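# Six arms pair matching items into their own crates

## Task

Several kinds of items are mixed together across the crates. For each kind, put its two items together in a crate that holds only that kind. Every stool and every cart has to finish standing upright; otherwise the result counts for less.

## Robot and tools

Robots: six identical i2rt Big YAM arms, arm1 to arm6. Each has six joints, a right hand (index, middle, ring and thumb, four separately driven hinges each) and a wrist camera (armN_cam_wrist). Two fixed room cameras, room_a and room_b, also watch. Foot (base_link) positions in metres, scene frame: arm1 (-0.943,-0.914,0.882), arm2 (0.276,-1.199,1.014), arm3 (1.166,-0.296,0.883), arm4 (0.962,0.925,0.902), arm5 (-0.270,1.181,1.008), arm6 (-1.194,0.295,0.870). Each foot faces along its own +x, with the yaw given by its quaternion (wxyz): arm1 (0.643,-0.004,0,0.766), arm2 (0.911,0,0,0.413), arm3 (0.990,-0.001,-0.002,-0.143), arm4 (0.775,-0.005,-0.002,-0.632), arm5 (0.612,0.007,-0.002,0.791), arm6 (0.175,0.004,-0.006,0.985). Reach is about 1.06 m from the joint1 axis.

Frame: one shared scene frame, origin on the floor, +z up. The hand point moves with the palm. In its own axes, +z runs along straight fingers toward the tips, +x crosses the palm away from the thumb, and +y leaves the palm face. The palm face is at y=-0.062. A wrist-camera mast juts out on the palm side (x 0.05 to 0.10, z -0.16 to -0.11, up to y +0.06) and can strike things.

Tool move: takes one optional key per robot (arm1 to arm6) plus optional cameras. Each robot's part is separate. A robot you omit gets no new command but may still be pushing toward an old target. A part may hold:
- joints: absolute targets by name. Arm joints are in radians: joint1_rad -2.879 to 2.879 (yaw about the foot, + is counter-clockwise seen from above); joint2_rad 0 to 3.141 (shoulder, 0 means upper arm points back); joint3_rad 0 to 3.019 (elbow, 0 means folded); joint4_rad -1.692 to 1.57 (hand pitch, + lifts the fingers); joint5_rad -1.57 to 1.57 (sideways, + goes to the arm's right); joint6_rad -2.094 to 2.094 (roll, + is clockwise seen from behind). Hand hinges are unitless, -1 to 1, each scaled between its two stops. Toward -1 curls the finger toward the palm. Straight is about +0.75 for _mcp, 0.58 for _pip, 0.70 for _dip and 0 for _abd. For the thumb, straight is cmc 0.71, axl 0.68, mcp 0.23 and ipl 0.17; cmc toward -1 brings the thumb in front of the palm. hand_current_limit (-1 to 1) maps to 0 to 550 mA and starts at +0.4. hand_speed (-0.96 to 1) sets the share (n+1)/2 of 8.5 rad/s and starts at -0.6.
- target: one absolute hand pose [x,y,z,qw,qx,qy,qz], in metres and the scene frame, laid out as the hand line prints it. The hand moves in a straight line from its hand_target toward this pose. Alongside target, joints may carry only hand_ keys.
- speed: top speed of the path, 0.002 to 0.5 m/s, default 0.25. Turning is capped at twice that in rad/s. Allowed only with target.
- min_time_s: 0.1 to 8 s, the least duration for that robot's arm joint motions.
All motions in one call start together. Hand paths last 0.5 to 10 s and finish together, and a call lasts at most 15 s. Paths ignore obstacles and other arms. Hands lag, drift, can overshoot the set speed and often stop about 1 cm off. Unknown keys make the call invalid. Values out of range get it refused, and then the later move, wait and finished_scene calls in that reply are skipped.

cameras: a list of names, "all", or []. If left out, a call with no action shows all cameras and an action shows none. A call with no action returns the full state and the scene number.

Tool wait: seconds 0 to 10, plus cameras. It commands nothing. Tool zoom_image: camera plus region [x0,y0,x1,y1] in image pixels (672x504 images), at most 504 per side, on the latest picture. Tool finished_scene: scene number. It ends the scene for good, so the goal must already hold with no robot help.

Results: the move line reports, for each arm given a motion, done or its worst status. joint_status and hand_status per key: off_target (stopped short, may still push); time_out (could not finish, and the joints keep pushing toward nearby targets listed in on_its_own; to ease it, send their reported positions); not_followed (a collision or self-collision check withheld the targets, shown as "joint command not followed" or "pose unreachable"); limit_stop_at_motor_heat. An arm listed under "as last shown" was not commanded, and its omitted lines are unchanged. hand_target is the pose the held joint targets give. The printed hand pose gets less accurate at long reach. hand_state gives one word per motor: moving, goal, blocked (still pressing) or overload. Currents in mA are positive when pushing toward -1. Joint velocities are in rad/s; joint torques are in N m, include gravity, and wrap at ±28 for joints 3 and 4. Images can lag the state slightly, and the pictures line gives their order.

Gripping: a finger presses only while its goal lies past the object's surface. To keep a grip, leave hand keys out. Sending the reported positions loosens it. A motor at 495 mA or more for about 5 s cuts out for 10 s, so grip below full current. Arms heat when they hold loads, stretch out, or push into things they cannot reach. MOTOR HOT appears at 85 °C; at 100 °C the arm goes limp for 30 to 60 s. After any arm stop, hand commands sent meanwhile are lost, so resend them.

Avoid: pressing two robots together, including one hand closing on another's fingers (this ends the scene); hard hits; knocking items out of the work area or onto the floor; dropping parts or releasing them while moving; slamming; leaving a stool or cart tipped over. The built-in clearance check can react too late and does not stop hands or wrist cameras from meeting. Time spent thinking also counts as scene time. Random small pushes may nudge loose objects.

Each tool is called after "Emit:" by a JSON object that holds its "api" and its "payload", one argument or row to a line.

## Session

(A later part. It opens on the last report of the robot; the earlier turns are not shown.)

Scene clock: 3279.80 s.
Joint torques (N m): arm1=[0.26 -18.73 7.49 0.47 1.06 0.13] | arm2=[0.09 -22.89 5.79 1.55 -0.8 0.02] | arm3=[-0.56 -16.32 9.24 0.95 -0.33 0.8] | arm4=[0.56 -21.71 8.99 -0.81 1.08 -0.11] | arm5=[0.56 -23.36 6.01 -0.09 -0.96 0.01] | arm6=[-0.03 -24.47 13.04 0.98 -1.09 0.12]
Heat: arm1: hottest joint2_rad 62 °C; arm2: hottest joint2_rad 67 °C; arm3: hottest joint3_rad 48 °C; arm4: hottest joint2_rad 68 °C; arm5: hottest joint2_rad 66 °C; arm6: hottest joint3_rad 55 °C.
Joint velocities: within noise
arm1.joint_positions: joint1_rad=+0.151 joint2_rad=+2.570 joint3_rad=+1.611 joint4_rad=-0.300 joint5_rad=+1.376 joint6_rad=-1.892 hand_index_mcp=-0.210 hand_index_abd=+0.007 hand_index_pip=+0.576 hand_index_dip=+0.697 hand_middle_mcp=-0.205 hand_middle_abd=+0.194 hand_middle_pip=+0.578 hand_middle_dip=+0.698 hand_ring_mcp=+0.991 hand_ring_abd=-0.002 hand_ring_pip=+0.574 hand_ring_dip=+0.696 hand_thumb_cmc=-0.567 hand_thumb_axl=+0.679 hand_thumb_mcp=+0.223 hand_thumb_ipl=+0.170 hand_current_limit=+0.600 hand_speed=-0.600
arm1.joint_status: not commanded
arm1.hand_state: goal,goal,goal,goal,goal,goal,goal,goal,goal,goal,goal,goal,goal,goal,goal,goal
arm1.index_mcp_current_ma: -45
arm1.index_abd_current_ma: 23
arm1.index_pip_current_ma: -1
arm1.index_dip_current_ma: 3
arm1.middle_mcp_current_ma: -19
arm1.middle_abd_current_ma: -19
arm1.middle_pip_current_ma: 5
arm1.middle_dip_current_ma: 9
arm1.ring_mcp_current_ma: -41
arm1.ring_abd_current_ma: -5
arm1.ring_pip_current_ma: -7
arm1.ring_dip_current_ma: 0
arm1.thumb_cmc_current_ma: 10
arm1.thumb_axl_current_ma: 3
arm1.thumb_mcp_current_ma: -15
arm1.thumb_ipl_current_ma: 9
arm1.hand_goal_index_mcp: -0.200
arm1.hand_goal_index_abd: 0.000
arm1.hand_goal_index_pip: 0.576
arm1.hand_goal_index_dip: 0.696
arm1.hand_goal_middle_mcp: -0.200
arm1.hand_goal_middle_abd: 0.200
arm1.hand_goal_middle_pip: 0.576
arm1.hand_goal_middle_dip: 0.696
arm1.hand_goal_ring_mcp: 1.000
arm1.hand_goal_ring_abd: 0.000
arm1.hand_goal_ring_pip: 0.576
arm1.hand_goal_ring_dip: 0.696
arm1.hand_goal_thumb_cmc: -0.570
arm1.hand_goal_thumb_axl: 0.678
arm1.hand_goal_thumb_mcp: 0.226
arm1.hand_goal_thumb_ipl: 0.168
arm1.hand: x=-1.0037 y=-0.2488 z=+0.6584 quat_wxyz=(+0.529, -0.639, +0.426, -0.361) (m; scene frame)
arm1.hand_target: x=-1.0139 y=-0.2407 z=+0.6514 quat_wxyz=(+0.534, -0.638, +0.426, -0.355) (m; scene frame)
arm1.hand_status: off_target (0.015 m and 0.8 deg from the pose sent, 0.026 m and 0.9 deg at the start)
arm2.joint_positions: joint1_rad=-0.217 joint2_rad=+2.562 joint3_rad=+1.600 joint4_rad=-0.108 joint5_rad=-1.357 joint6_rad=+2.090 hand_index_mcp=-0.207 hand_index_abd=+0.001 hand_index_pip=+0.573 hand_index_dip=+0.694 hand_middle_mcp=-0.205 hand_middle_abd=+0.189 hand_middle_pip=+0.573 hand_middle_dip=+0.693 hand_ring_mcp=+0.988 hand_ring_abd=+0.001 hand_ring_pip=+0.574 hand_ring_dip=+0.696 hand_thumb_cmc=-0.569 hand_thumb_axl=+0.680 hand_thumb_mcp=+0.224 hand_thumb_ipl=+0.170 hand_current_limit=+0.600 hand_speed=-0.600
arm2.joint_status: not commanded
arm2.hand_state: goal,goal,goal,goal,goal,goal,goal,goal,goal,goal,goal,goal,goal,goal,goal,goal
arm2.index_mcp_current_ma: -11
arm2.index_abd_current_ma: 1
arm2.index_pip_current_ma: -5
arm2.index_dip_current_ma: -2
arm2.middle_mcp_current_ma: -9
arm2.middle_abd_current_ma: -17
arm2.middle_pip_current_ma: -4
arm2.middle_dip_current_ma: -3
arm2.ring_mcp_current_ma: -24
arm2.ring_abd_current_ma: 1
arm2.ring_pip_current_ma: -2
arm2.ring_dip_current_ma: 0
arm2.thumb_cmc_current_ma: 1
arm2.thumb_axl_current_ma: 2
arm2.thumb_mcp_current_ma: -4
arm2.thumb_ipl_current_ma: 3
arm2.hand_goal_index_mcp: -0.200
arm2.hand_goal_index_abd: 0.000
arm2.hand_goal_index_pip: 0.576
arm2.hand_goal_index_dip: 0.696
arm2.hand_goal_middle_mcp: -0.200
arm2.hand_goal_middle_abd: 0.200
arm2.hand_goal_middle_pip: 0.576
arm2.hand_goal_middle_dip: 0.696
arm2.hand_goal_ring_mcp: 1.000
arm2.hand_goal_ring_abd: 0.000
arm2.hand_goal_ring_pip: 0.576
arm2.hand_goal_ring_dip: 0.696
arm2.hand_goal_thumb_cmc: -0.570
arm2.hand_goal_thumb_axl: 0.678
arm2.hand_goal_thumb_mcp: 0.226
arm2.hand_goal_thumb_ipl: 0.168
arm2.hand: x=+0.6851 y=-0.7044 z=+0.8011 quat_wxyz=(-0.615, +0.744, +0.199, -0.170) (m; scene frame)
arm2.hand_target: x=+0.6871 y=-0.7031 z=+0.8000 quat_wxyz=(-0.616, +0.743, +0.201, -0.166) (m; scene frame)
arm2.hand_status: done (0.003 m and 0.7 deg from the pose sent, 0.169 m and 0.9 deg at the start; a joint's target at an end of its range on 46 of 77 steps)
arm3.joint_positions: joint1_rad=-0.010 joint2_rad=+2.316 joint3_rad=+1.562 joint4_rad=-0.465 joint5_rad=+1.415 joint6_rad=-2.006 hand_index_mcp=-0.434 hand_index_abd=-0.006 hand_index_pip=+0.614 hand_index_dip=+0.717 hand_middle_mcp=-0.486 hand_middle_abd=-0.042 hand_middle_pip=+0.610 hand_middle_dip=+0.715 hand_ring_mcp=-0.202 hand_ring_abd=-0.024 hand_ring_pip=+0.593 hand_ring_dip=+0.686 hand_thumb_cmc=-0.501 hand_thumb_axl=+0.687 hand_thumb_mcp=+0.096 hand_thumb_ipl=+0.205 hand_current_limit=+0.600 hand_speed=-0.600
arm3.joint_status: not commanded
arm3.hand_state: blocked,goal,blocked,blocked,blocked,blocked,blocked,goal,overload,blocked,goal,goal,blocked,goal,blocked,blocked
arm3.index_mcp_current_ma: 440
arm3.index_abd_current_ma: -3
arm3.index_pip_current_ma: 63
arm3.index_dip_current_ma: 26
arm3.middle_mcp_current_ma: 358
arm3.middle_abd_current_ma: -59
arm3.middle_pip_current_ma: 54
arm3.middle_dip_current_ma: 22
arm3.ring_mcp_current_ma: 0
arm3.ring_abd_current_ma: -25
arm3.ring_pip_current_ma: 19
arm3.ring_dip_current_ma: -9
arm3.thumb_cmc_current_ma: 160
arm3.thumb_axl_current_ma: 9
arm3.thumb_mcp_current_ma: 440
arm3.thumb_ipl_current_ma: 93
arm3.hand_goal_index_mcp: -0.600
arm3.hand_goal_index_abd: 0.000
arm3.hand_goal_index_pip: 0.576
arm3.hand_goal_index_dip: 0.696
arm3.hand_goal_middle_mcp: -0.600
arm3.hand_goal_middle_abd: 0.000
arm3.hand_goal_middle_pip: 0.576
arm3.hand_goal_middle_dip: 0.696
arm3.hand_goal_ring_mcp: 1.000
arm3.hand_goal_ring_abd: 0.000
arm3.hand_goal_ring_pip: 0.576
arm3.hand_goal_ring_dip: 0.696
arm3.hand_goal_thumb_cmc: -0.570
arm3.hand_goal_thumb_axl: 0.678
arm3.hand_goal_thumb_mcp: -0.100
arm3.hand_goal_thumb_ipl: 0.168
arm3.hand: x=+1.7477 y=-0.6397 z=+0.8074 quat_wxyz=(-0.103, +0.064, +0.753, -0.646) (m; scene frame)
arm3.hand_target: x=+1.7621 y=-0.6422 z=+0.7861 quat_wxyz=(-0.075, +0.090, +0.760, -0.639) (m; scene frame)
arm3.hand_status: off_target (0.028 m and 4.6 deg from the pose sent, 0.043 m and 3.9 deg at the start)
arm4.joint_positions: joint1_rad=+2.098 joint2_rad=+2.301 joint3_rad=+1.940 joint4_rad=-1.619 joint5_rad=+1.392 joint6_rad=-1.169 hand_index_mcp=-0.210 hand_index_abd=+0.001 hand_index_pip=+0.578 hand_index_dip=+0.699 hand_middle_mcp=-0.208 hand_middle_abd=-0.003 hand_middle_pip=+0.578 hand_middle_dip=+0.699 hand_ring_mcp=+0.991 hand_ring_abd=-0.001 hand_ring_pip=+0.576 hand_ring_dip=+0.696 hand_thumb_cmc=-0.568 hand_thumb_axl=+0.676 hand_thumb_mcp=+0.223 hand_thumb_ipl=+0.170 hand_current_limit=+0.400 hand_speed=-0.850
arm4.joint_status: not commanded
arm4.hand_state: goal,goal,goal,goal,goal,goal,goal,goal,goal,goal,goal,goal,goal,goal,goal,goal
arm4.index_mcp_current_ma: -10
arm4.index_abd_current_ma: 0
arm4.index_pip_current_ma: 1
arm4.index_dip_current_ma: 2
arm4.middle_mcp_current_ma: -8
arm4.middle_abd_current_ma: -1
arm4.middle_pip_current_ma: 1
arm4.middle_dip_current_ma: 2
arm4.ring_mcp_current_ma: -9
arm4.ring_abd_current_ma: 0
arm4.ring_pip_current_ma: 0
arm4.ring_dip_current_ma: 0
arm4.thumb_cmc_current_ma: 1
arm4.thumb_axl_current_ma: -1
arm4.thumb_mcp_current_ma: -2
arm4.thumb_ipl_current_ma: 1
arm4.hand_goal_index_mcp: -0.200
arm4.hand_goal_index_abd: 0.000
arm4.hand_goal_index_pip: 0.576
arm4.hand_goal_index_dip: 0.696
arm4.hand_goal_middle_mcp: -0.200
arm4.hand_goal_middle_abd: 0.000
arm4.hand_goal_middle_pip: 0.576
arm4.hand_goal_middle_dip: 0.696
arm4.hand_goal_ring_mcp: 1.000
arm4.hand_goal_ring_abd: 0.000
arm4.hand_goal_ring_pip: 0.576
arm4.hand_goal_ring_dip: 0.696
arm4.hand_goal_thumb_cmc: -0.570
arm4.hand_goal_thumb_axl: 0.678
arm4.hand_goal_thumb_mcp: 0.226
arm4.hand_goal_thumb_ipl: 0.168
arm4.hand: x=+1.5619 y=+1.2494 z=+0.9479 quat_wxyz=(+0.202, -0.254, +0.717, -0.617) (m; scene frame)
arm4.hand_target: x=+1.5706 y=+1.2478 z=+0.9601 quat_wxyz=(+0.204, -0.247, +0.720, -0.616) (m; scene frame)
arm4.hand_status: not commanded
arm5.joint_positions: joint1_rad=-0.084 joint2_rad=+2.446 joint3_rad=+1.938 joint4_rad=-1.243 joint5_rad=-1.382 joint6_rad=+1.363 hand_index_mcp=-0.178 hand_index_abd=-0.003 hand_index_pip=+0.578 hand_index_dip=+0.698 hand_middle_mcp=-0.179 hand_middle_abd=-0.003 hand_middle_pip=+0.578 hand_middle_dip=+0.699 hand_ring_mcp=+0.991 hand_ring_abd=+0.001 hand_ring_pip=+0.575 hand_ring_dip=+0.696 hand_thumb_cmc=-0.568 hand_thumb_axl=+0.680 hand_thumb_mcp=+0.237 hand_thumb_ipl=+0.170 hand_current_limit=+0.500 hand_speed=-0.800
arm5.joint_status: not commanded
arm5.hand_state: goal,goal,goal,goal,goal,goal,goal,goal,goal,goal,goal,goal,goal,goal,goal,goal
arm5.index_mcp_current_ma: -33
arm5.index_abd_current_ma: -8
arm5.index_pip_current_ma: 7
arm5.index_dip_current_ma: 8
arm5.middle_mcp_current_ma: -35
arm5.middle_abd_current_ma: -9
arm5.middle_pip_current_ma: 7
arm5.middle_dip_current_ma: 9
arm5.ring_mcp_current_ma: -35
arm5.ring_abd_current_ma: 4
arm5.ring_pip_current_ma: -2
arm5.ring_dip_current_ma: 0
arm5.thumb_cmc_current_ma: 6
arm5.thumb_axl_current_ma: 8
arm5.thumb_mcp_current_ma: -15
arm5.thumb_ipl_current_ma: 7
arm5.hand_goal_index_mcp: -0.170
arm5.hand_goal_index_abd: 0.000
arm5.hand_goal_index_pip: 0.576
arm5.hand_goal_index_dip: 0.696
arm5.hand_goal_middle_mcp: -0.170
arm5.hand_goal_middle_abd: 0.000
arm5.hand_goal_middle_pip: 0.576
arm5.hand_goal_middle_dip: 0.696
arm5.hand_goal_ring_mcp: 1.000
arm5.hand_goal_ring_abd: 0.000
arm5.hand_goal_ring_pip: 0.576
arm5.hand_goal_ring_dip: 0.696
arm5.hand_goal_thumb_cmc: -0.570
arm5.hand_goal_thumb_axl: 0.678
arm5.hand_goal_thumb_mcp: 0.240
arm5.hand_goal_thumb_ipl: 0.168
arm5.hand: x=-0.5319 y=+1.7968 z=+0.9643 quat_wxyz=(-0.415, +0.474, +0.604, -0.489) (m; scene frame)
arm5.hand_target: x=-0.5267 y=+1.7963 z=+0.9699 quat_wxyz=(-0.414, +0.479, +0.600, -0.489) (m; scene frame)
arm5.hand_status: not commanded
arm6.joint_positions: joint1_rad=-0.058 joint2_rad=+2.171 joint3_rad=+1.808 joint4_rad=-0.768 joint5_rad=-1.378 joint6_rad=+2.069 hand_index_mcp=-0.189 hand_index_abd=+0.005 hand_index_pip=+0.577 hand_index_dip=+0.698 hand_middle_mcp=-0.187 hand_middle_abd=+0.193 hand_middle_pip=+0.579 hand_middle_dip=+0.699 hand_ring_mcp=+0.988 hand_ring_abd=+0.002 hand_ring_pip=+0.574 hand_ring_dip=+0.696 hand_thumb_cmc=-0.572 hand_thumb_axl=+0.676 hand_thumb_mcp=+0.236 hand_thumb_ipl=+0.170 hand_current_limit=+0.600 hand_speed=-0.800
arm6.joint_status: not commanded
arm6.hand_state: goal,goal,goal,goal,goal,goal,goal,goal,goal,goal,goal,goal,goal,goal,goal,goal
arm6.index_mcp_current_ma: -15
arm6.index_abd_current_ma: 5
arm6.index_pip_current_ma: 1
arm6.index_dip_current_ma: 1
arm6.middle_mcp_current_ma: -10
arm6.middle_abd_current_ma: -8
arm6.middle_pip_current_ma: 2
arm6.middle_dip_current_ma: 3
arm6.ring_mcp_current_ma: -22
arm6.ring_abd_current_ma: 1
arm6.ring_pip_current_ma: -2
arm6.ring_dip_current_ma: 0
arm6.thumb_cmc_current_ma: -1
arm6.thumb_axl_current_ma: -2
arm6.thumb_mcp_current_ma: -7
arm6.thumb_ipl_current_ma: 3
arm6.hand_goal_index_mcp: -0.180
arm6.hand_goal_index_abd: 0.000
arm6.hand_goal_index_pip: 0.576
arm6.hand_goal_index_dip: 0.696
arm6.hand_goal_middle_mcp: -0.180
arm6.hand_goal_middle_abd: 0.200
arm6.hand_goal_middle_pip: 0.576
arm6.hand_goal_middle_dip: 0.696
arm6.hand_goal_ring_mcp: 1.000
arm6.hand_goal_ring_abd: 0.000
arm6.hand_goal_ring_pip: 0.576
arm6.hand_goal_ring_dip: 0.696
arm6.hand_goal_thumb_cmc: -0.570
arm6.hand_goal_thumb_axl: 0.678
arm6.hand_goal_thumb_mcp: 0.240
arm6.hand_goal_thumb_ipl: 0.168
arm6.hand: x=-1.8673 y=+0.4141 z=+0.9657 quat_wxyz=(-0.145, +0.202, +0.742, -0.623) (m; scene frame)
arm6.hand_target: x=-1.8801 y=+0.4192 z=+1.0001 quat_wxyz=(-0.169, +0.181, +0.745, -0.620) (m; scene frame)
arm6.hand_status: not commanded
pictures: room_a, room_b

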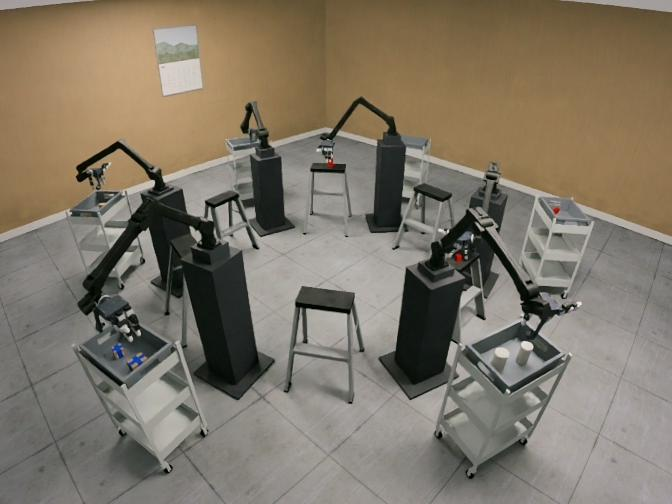

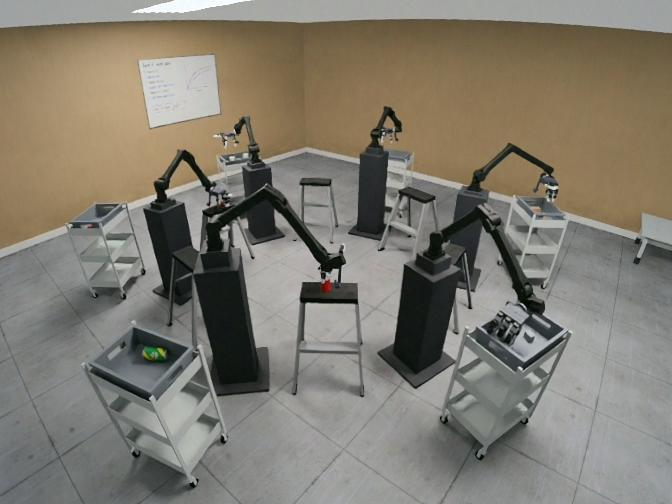

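Emit:
{"api": "move", "payload": {
  "arm1": {"joints": {"hand_index_mcp": -0.48, "hand_middle_mcp": -0.48, "hand_thumb_mcp": 0.0}},
  "arm2": {"target": [0.700, -0.717, 0.75, 0.6170, -0.7430, -0.1990, 0.1650], "speed": 0.06},
  "arm3": {"target": [1.770, -0.612, 0.835, -0.0783, 0.0934, 0.7601, -0.6378], "speed": 0.06},
  "cameras": ["arm1_cam_wrist", "arm2_cam_wrist"]
}}

Scene clock: 3310.37 s.
Joint torques (N m): arm1=[0.15 -18.73 7.47 0.47 0.97 0.12] | arm2=[-0.5 -22.24 7.82 0.66 -0.97 -0.09] | arm3=[0.03 -21.3 10.52 -0.21 1 0.18] | arm4=[0.56 -21.25 8.94 -0.73 1.06 -0.11] | arm5=[0.56 -23.36 6.02 -0.1 -0.96 0.01] | arm6=[-0.09 -24.47 13.03 0.98 -1.08 0.12]
Heat: arm1: hottest joint2_rad 62 °C; arm2: hottest joint2_rad 66 °C; arm3: hottest joint3_rad 48 °C; arm4: hottest joint2_rad 68 °C; arm5: hottest joint2_rad 66 °C; arm6: hottest joint3_rad 55 °C.
move: arm1 off_target; arm2 off_target; arm3 off_target
Joint velocities: within noise
arm1.joint_positions: joint1_rad=+0.152 joint2_rad=+2.570 joint3_rad=+1.611 joint4_rad=-0.300 joint5_rad=+1.377 joint6_rad=-1.892 hand_index_mcp=-0.431 hand_index_abd=+0.007 hand_index_pip=+0.589 hand_index_dip=+0.702 hand_middle_mcp=-0.474 hand_middle_abd=+0.194 hand_middle_pip=+0.578 hand_middle_dip=+0.698 hand_ring_mcp=+0.991 hand_ring_abd=-0.002 hand_ring_pip=+0.574 hand_ring_dip=+0.696 hand_thumb_cmc=-0.568 hand_thumb_axl=+0.679 hand_thumb_mcp=+0.031 hand_thumb_ipl=+0.174 hand_current_limit=+0.600 hand_speed=-0.600
arm1.joint_status: hand_index_mcp off_target (ended at -0.431, target -0.480); hand_thumb_mcp off_target (ended at +0.031, target +0.000); the others done
arm1.hand_state: blocked,goal,goal,goal,goal,goal,goal,goal,goal,goal,goal,goal,goal,goal,blocked,goal
arm1.index_mcp_current_ma: 233
arm1.index_abd_current_ma: 23
arm1.index_pip_current_ma: 53
arm1.index_dip_current_ma: 23
arm1.middle_mcp_current_ma: 24
arm1.middle_abd_current_ma: -19
arm1.middle_pip_current_ma: 5
arm1.middle_dip_current_ma: 9
arm1.ring_mcp_current_ma: -41
arm1.ring_abd_current_ma: -5
arm1.ring_pip_current_ma: -7
arm1.ring_dip_current_ma: 0
arm1.thumb_cmc_current_ma: 7
arm1.thumb_axl_current_ma: 3
arm1.thumb_mcp_current_ma: 179
arm1.thumb_ipl_current_ma: 32
arm1.hand_goal_index_mcp: -0.480
arm1.hand_goal_index_abd: 0.000
arm1.hand_goal_index_pip: 0.576
arm1.hand_goal_index_dip: 0.696
arm1.hand_goal_middle_mcp: -0.480
arm1.hand_goal_middle_abd: 0.200
arm1.hand_goal_middle_pip: 0.576
arm1.hand_goal_middle_dip: 0.696
arm1.hand_goal_ring_mcp: 1.000
arm1.hand_goal_ring_abd: 0.000
arm1.hand_goal_ring_pip: 0.576
arm1.hand_goal_ring_dip: 0.696
arm1.hand_goal_thumb_cmc: -0.570
arm1.hand_goal_thumb_axl: 0.678
arm1.hand_goal_thumb_mcp: 0.000
arm1.hand_goal_thumb_ipl: 0.168
arm1.hand: x=-1.0040 y=-0.2489 z=+0.6583 quat_wxyz=(+0.529, -0.639, +0.426, -0.361) (m; scene frame)
arm1.hand_target: x=-1.0139 y=-0.2407 z=+0.6512 quat_wxyz=(+0.533, -0.638, +0.426, -0.355) (m; scene frame)
arm1.hand_status: not commanded
arm2.joint_positions: joint1_rad=-0.241 joint2_rad=+2.668 joint3_rad=+1.656 joint4_rad=-0.159 joint5_rad=-1.366 joint6_rad=+2.004 hand_index_mcp=-0.207 hand_index_abd=+0.001 hand_index_pip=+0.573 hand_index_dip=+0.694 hand_middle_mcp=-0.205 hand_middle_abd=+0.189 hand_middle_pip=+0.573 hand_middle_dip=+0.693 hand_ring_mcp=+0.988 hand_ring_abd=+0.001 hand_ring_pip=+0.574 hand_ring_dip=+0.696 hand_thumb_cmc=-0.569 hand_thumb_axl=+0.680 hand_thumb_mcp=+0.224 hand_thumb_ipl=+0.170 hand_current_limit=+0.600 hand_speed=-0.600
arm2.joint_status: not commanded
arm2.hand_state: goal,goal,goal,goal,goal,goal,goal,goal,goal,goal,goal,goal,goal,goal,goal,goal
arm2.index_mcp_current_ma: -11
arm2.index_abd_current_ma: 1
arm2.index_pip_current_ma: -5
arm2.index_dip_current_ma: -2
arm2.middle_mcp_current_ma: -9
arm2.middle_abd_current_ma: -17
arm2.middle_pip_current_ma: -4
arm2.middle_dip_current_ma: -3
arm2.ring_mcp_current_ma: -24
arm2.ring_abd_current_ma: 1
arm2.ring_pip_current_ma: -2
arm2.ring_dip_current_ma: 0
arm2.thumb_cmc_current_ma: 1
arm2.thumb_axl_current_ma: 2
arm2.thumb_mcp_current_ma: -4
arm2.thumb_ipl_current_ma: 3
arm2.hand_goal_index_mcp: -0.200
arm2.hand_goal_index_abd: 0.000
arm2.hand_goal_index_pip: 0.576
arm2.hand_goal_index_dip: 0.696
arm2.hand_goal_middle_mcp: -0.200
arm2.hand_goal_middle_abd: 0.200
arm2.hand_goal_middle_pip: 0.576
arm2.hand_goal_middle_dip: 0.696
arm2.hand_goal_ring_mcp: 1.000
arm2.hand_goal_ring_abd: 0.000
arm2.hand_goal_ring_pip: 0.576
arm2.hand_goal_ring_dip: 0.696
arm2.hand_goal_thumb_cmc: -0.570
arm2.hand_goal_thumb_axl: 0.678
arm2.hand_goal_thumb_mcp: 0.226
arm2.hand_goal_thumb_ipl: 0.168
arm2.hand: x=+0.6855 y=-0.7222 z=+0.7492 quat_wxyz=(-0.613, +0.746, +0.193, -0.175) (m; scene frame)
arm2.hand_target: x=+0.6997 y=-0.7174 z=+0.7503 quat_wxyz=(-0.617, +0.743, +0.198, -0.165) (m; scene frame)
arm2.hand_status: off_target (0.015 m and 1.5 deg from the pose sent, 0.055 m and 0.7 deg at the start)
arm3.joint_positions: joint1_rad=+0.027 joint2_rad=+2.316 joint3_rad=+1.631 joint4_rad=-0.885 joint5_rad=+1.389 joint6_rad=-1.637 hand_index_mcp=-0.434 hand_index_abd=-0.006 hand_index_pip=+0.614 hand_index_dip=+0.717 hand_middle_mcp=-0.486 hand_middle_abd=-0.042 hand_middle_pip=+0.610 hand_middle_dip=+0.715 hand_ring_mcp=-0.210 hand_ring_abd=+0.002 hand_ring_pip=+0.578 hand_ring_dip=+0.693 hand_thumb_cmc=-0.500 hand_thumb_axl=+0.687 hand_thumb_mcp=+0.096 hand_thumb_ipl=+0.205 hand_current_limit=+0.600 hand_speed=-0.600
arm3.joint_status: not commanded
arm3.hand_state: blocked,goal,blocked,blocked,blocked,blocked,blocked,goal,overload,goal,goal,goal,blocked,goal,blocked,blocked
arm3.index_mcp_current_ma: 440
arm3.index_abd_current_ma: -3
arm3.index_pip_current_ma: 63
arm3.index_dip_current_ma: 26
arm3.middle_mcp_current_ma: 358
arm3.middle_abd_current_ma: -59
arm3.middle_pip_current_ma: 54
arm3.middle_dip_current_ma: 22
arm3.ring_mcp_current_ma: 0
arm3.ring_abd_current_ma: 1
arm3.ring_pip_current_ma: 1
arm3.ring_dip_current_ma: -1
arm3.thumb_cmc_current_ma: 161
arm3.thumb_axl_current_ma: 9
arm3.thumb_mcp_current_ma: 440
arm3.thumb_ipl_current_ma: 93
arm3.hand_goal_index_mcp: -0.600
arm3.hand_goal_index_abd: 0.000
arm3.hand_goal_index_pip: 0.576
arm3.hand_goal_index_dip: 0.696
arm3.hand_goal_middle_mcp: -0.600
arm3.hand_goal_middle_abd: 0.000
arm3.hand_goal_middle_pip: 0.576
arm3.hand_goal_middle_dip: 0.696
arm3.hand_goal_ring_mcp: 1.000
arm3.hand_goal_ring_abd: 0.000
arm3.hand_goal_ring_pip: 0.576
arm3.hand_goal_ring_dip: 0.696
arm3.hand_goal_thumb_cmc: -0.570
arm3.hand_goal_thumb_axl: 0.678
arm3.hand_goal_thumb_mcp: -0.100
arm3.hand_goal_thumb_ipl: 0.168
arm3.hand: x=+1.7455 y=-0.6110 z=+0.8169 quat_wxyz=(-0.102, +0.076, +0.764, -0.632) (m; scene frame)
arm3.hand_target: x=+1.7688 y=-0.6114 z=+0.8357 quat_wxyz=(-0.077, +0.093, +0.761, -0.638) (m; scene frame)
arm3.hand_status: off_target (0.030 m and 3.5 deg from the pose sent, 0.045 m and 4.6 deg at the start)
arm4, arm5, arm6: as last shown
pictures: arm1_cam_wrist, arm2_cam_wrist
camera_calibration:
arm1_cam_wrist: T_world_to_cam=[[-0.363983, 0.656928, -0.660274, 0.268027], [-0.766451, 0.191536, 0.61308, -1.16914], [0.529216, 0.729218, 0.433787, 0.547559], [0, 0, 0, 1]] pos_world=[-1.08831, -0.351431, 0.656225]
arm2_cam_wrist: T_world_to_cam=[[-0.621592, -0.525853, -0.580605, 0.509174], [0.00498045, -0.743829, 0.668352, -1.09321], [-0.783326, 0.41255, 0.464977, 0.612366], [0, 0, 0, 1]] pos_world=[0.801625, -0.79804, 0.74154]

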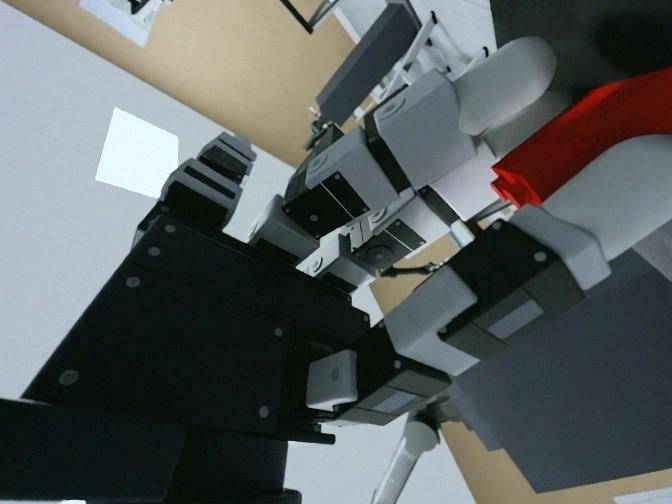

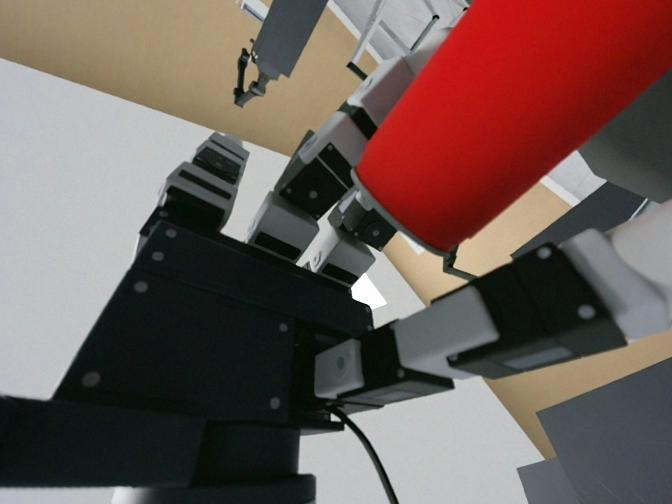

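Emit:
{"api": "move", "payload": {
  "arm1": {"joints": {"hand_index_mcp": -0.65, "hand_middle_mcp": -0.47, "hand_thumb_mcp": -0.15}},
  "arm2": {"target": [0.711, -0.710, 0.738, 0.6170, -0.7430, -0.1990, 0.1650], "speed": 0.05},
  "arm3": {"target": [1.785, -0.618, 0.79, -0.0783, 0.0934, 0.7601, -0.6378], "speed": 0.06},
  "cameras": ["arm1_cam_wrist", "arm2_cam_wrist", "arm3_cam_wrist"]
}}

Scene clock: 3323.53 s.
Joint torques (N m): arm1=[0.21 -18.78 7.38 0.49 0.95 0.11] | arm2=[-0.44 -22.65 8.08 0.76 -0.97 -0.11] | arm3=[-0.21 -22.3 10.15 0.51 1.02 0.07] | arm4=[0.26 -21.83 9.02 -0.77 1.07 -0.13] | arm5=[0.56 -23.3 6.02 -0.09 -0.96 0.01] | arm6=[-0.03 -24.35 13.04 1.02 -1.08 0.12]
Heat: arm1: hottest joint2_rad 62 °C; arm2: hottest joint2_rad 63 °C; arm3: hottest joint3_rad 49 °C; arm4: hottest joint2_rad 68 °C; arm5: hottest joint2_rad 66 °C; arm6: hottest joint3_rad 55 °C.
move: arm1 off_target; arm2 off_target; arm3 off_target
Joint velocities: within noise
arm1.joint_positions: joint1_rad=+0.152 joint2_rad=+2.570 joint3_rad=+1.612 joint4_rad=-0.300 joint5_rad=+1.378 joint6_rad=-1.891 hand_index_mcp=-0.433 hand_index_abd=+0.007 hand_index_pip=+0.605 hand_index_dip=+0.708 hand_middle_mcp=-0.470 hand_middle_abd=+0.194 hand_middle_pip=+0.578 hand_middle_dip=+0.698 hand_ring_mcp=+0.991 hand_ring_abd=-0.002 hand_ring_pip=+0.574 hand_ring_dip=+0.696 hand_thumb_cmc=-0.570 hand_thumb_axl=+0.679 hand_thumb_mcp=+0.008 hand_thumb_ipl=+0.185 hand_current_limit=+0.600 hand_speed=-0.600
arm1.joint_status: hand_index_mcp off_target (ended at -0.433, target -0.650); hand_thumb_mcp off_target (ended at +0.008, target -0.150); the others done
arm1.hand_state: blocked,goal,blocked,goal,goal,goal,goal,goal,goal,goal,goal,goal,goal,goal,blocked,goal
arm1.index_mcp_current_ma: 440
arm1.index_abd_current_ma: 22
arm1.index_pip_current_ma: 123
arm1.index_dip_current_ma: 49
arm1.middle_mcp_current_ma: -2
arm1.middle_abd_current_ma: -19
arm1.middle_pip_current_ma: 5
arm1.middle_dip_current_ma: 9
arm1.ring_mcp_current_ma: -41
arm1.ring_abd_current_ma: -5
arm1.ring_pip_current_ma: -7
arm1.ring_dip_current_ma: 0
arm1.thumb_cmc_current_ma: -1
arm1.thumb_axl_current_ma: 3
arm1.thumb_mcp_current_ma: 440
arm1.thumb_ipl_current_ma: 99
arm1.hand_goal_index_mcp: -0.650
arm1.hand_goal_index_abd: 0.000
arm1.hand_goal_index_pip: 0.576
arm1.hand_goal_index_dip: 0.696
arm1.hand_goal_middle_mcp: -0.470
arm1.hand_goal_middle_abd: 0.200
arm1.hand_goal_middle_pip: 0.576
arm1.hand_goal_middle_dip: 0.696
arm1.hand_goal_ring_mcp: 1.000
arm1.hand_goal_ring_abd: 0.000
arm1.hand_goal_ring_pip: 0.576
arm1.hand_goal_ring_dip: 0.696
arm1.hand_goal_thumb_cmc: -0.570
arm1.hand_goal_thumb_axl: 0.678
arm1.hand_goal_thumb_mcp: -0.150
arm1.hand_goal_thumb_ipl: 0.168
arm1.hand: x=-1.0044 y=-0.2484 z=+0.6587 quat_wxyz=(+0.530, -0.639, +0.426, -0.360) (m; scene frame)
arm1.hand_target: x=-1.0139 y=-0.2408 z=+0.6513 quat_wxyz=(+0.534, -0.638, +0.426, -0.355) (m; scene frame)
arm1.hand_status: not commanded
arm2.joint_positions: joint1_rad=-0.241 joint2_rad=+2.715 joint3_rad=+1.730 joint4_rad=-0.189 joint5_rad=-1.366 joint6_rad=+2.001 hand_index_mcp=-0.207 hand_index_abd=+0.001 hand_index_pip=+0.573 hand_index_dip=+0.694 hand_middle_mcp=-0.205 hand_middle_abd=+0.189 hand_middle_pip=+0.573 hand_middle_dip=+0.693 hand_ring_mcp=+0.988 hand_ring_abd=+0.001 hand_ring_pip=+0.574 hand_ring_dip=+0.696 hand_thumb_cmc=-0.569 hand_thumb_axl=+0.680 hand_thumb_mcp=+0.224 hand_thumb_ipl=+0.170 hand_current_limit=+0.600 hand_speed=-0.600
arm2.joint_status: not commanded
arm2.hand_state: goal,goal,goal,goal,goal,goal,goal,goal,goal,goal,goal,goal,goal,goal,goal,goal
arm2.index_mcp_current_ma: -11
arm2.index_abd_current_ma: 1
arm2.index_pip_current_ma: -5
arm2.index_dip_current_ma: -2
arm2.middle_mcp_current_ma: -9
arm2.middle_abd_current_ma: -17
arm2.middle_pip_current_ma: -4
arm2.middle_dip_current_ma: -3
arm2.ring_mcp_current_ma: -24
arm2.ring_abd_current_ma: 1
arm2.ring_pip_current_ma: -2
arm2.ring_dip_current_ma: 0
arm2.thumb_cmc_current_ma: 1
arm2.thumb_axl_current_ma: 2
arm2.thumb_mcp_current_ma: -4
arm2.thumb_ipl_current_ma: 3
arm2.hand_goal_index_mcp: -0.200
arm2.hand_goal_index_abd: 0.000
arm2.hand_goal_index_pip: 0.576
arm2.hand_goal_index_dip: 0.696
arm2.hand_goal_middle_mcp: -0.200
arm2.hand_goal_middle_abd: 0.200
arm2.hand_goal_middle_pip: 0.576
arm2.hand_goal_middle_dip: 0.696
arm2.hand_goal_ring_mcp: 1.000
arm2.hand_goal_ring_abd: 0.000
arm2.hand_goal_ring_pip: 0.576
arm2.hand_goal_ring_dip: 0.696
arm2.hand_goal_thumb_cmc: -0.570
arm2.hand_goal_thumb_axl: 0.678
arm2.hand_goal_thumb_mcp: 0.226
arm2.hand_goal_thumb_ipl: 0.168
arm2.hand: x=+0.6964 y=-0.7146 z=+0.7374 quat_wxyz=(-0.613, +0.746, +0.193, -0.175) (m; scene frame)
arm2.hand_target: x=+0.7108 y=-0.7104 z=+0.7385 quat_wxyz=(-0.617, +0.743, +0.199, -0.164) (m; scene frame)
arm2.hand_status: off_target (0.015 m and 1.5 deg from the pose sent, 0.030 m and 1.5 deg at the start)
arm3.joint_positions: joint1_rad=+0.027 joint2_rad=+2.430 joint3_rad=+1.699 joint4_rad=-0.861 joint5_rad=+1.389 joint6_rad=-1.635 hand_index_mcp=-0.434 hand_index_abd=-0.006 hand_index_pip=+0.614 hand_index_dip=+0.717 hand_middle_mcp=-0.486 hand_middle_abd=-0.042 hand_middle_pip=+0.610 hand_middle_dip=+0.715 hand_ring_mcp=-0.220 hand_ring_abd=+0.002 hand_ring_pip=+0.578 hand_ring_dip=+0.693 hand_thumb_cmc=-0.500 hand_thumb_axl=+0.687 hand_thumb_mcp=+0.096 hand_thumb_ipl=+0.205 hand_current_limit=+0.600 hand_speed=-0.600
arm3.joint_status: not commanded
arm3.hand_state: blocked,goal,blocked,blocked,blocked,blocked,blocked,goal,overload,goal,goal,goal,blocked,goal,blocked,blocked
arm3.index_mcp_current_ma: 440
arm3.index_abd_current_ma: -3
arm3.index_pip_current_ma: 63
arm3.index_dip_current_ma: 26
arm3.middle_mcp_current_ma: 358
arm3.middle_abd_current_ma: -59
arm3.middle_pip_current_ma: 54
arm3.middle_dip_current_ma: 22
arm3.ring_mcp_current_ma: 0
arm3.ring_abd_current_ma: 1
arm3.ring_pip_current_ma: 1
arm3.ring_dip_current_ma: -1
arm3.thumb_cmc_current_ma: 161
arm3.thumb_axl_current_ma: 9
arm3.thumb_mcp_current_ma: 440
arm3.thumb_ipl_current_ma: 93
arm3.hand_goal_index_mcp: -0.600
arm3.hand_goal_index_abd: 0.000
arm3.hand_goal_index_pip: 0.576
arm3.hand_goal_index_dip: 0.696
arm3.hand_goal_middle_mcp: -0.600
arm3.hand_goal_middle_abd: 0.000
arm3.hand_goal_middle_pip: 0.576
arm3.hand_goal_middle_dip: 0.696
arm3.hand_goal_ring_mcp: 1.000
arm3.hand_goal_ring_abd: 0.000
arm3.hand_goal_ring_pip: 0.576
arm3.hand_goal_ring_dip: 0.696
arm3.hand_goal_thumb_cmc: -0.570
arm3.hand_goal_thumb_axl: 0.678
arm3.hand_goal_thumb_mcp: -0.100
arm3.hand_goal_thumb_ipl: 0.168
arm3.hand: x=+1.7546 y=-0.6135 z=+0.7672 quat_wxyz=(-0.110, +0.070, +0.765, -0.631) (m; scene frame)
arm3.hand_target: x=+1.7831 y=-0.6172 z=+0.7911 quat_wxyz=(-0.078, +0.093, +0.761, -0.638) (m; scene frame)
arm3.hand_status: off_target (0.038 m and 4.6 deg from the pose sent, 0.048 m and 3.5 deg at the start)
arm4, arm5, arm6: as last shown
pictures: arm1_cam_wrist, arm2_cam_wrist, arm3_cam_wrist
camera_calibration:
arm1_cam_wrist: T_world_to_cam=[[-0.363915, 0.658266, -0.658978, 0.267314], [-0.766486, 0.190331, 0.613411, -1.17036], [0.529212, 0.728327, 0.435288, 0.545946], [0, 0, 0, 1]] pos_world=[-1.08871, -0.350834, 0.656424]
arm2_cam_wrist: T_world_to_cam=[[-0.621323, -0.526297, -0.580491, 0.512501], [0.00535395, -0.743677, 0.668517, -1.08009], [-0.783537, 0.412257, 0.464881, 0.623219], [0, 0, 0, 1]] pos_world=[0.812526, -0.79044, 0.729841]
arm3_cam_wrist: T_world_to_cam=[[0.75394, -0.039433, -0.655759, -0.814352], [0.589173, 0.482145, 0.648392, -1.28125], [0.290602, -0.875204, 0.386741, -1.21487], [0, 0, 0, 1]] pos_world=[1.7219, -0.477619, 0.766574]

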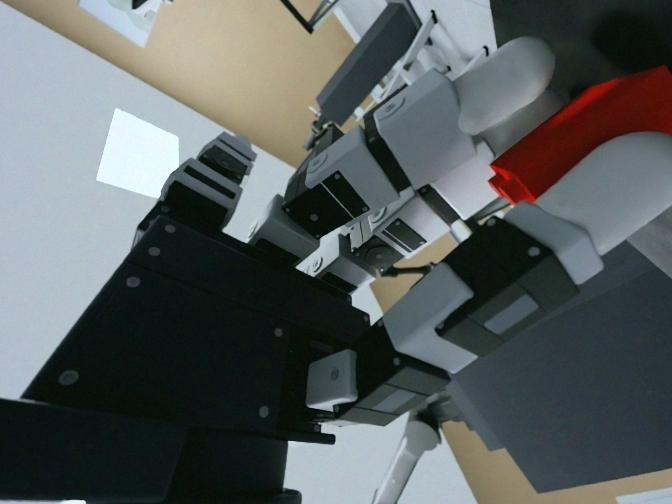

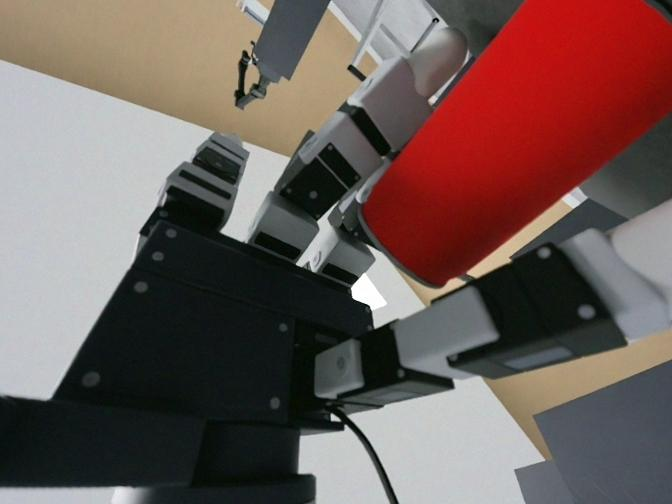

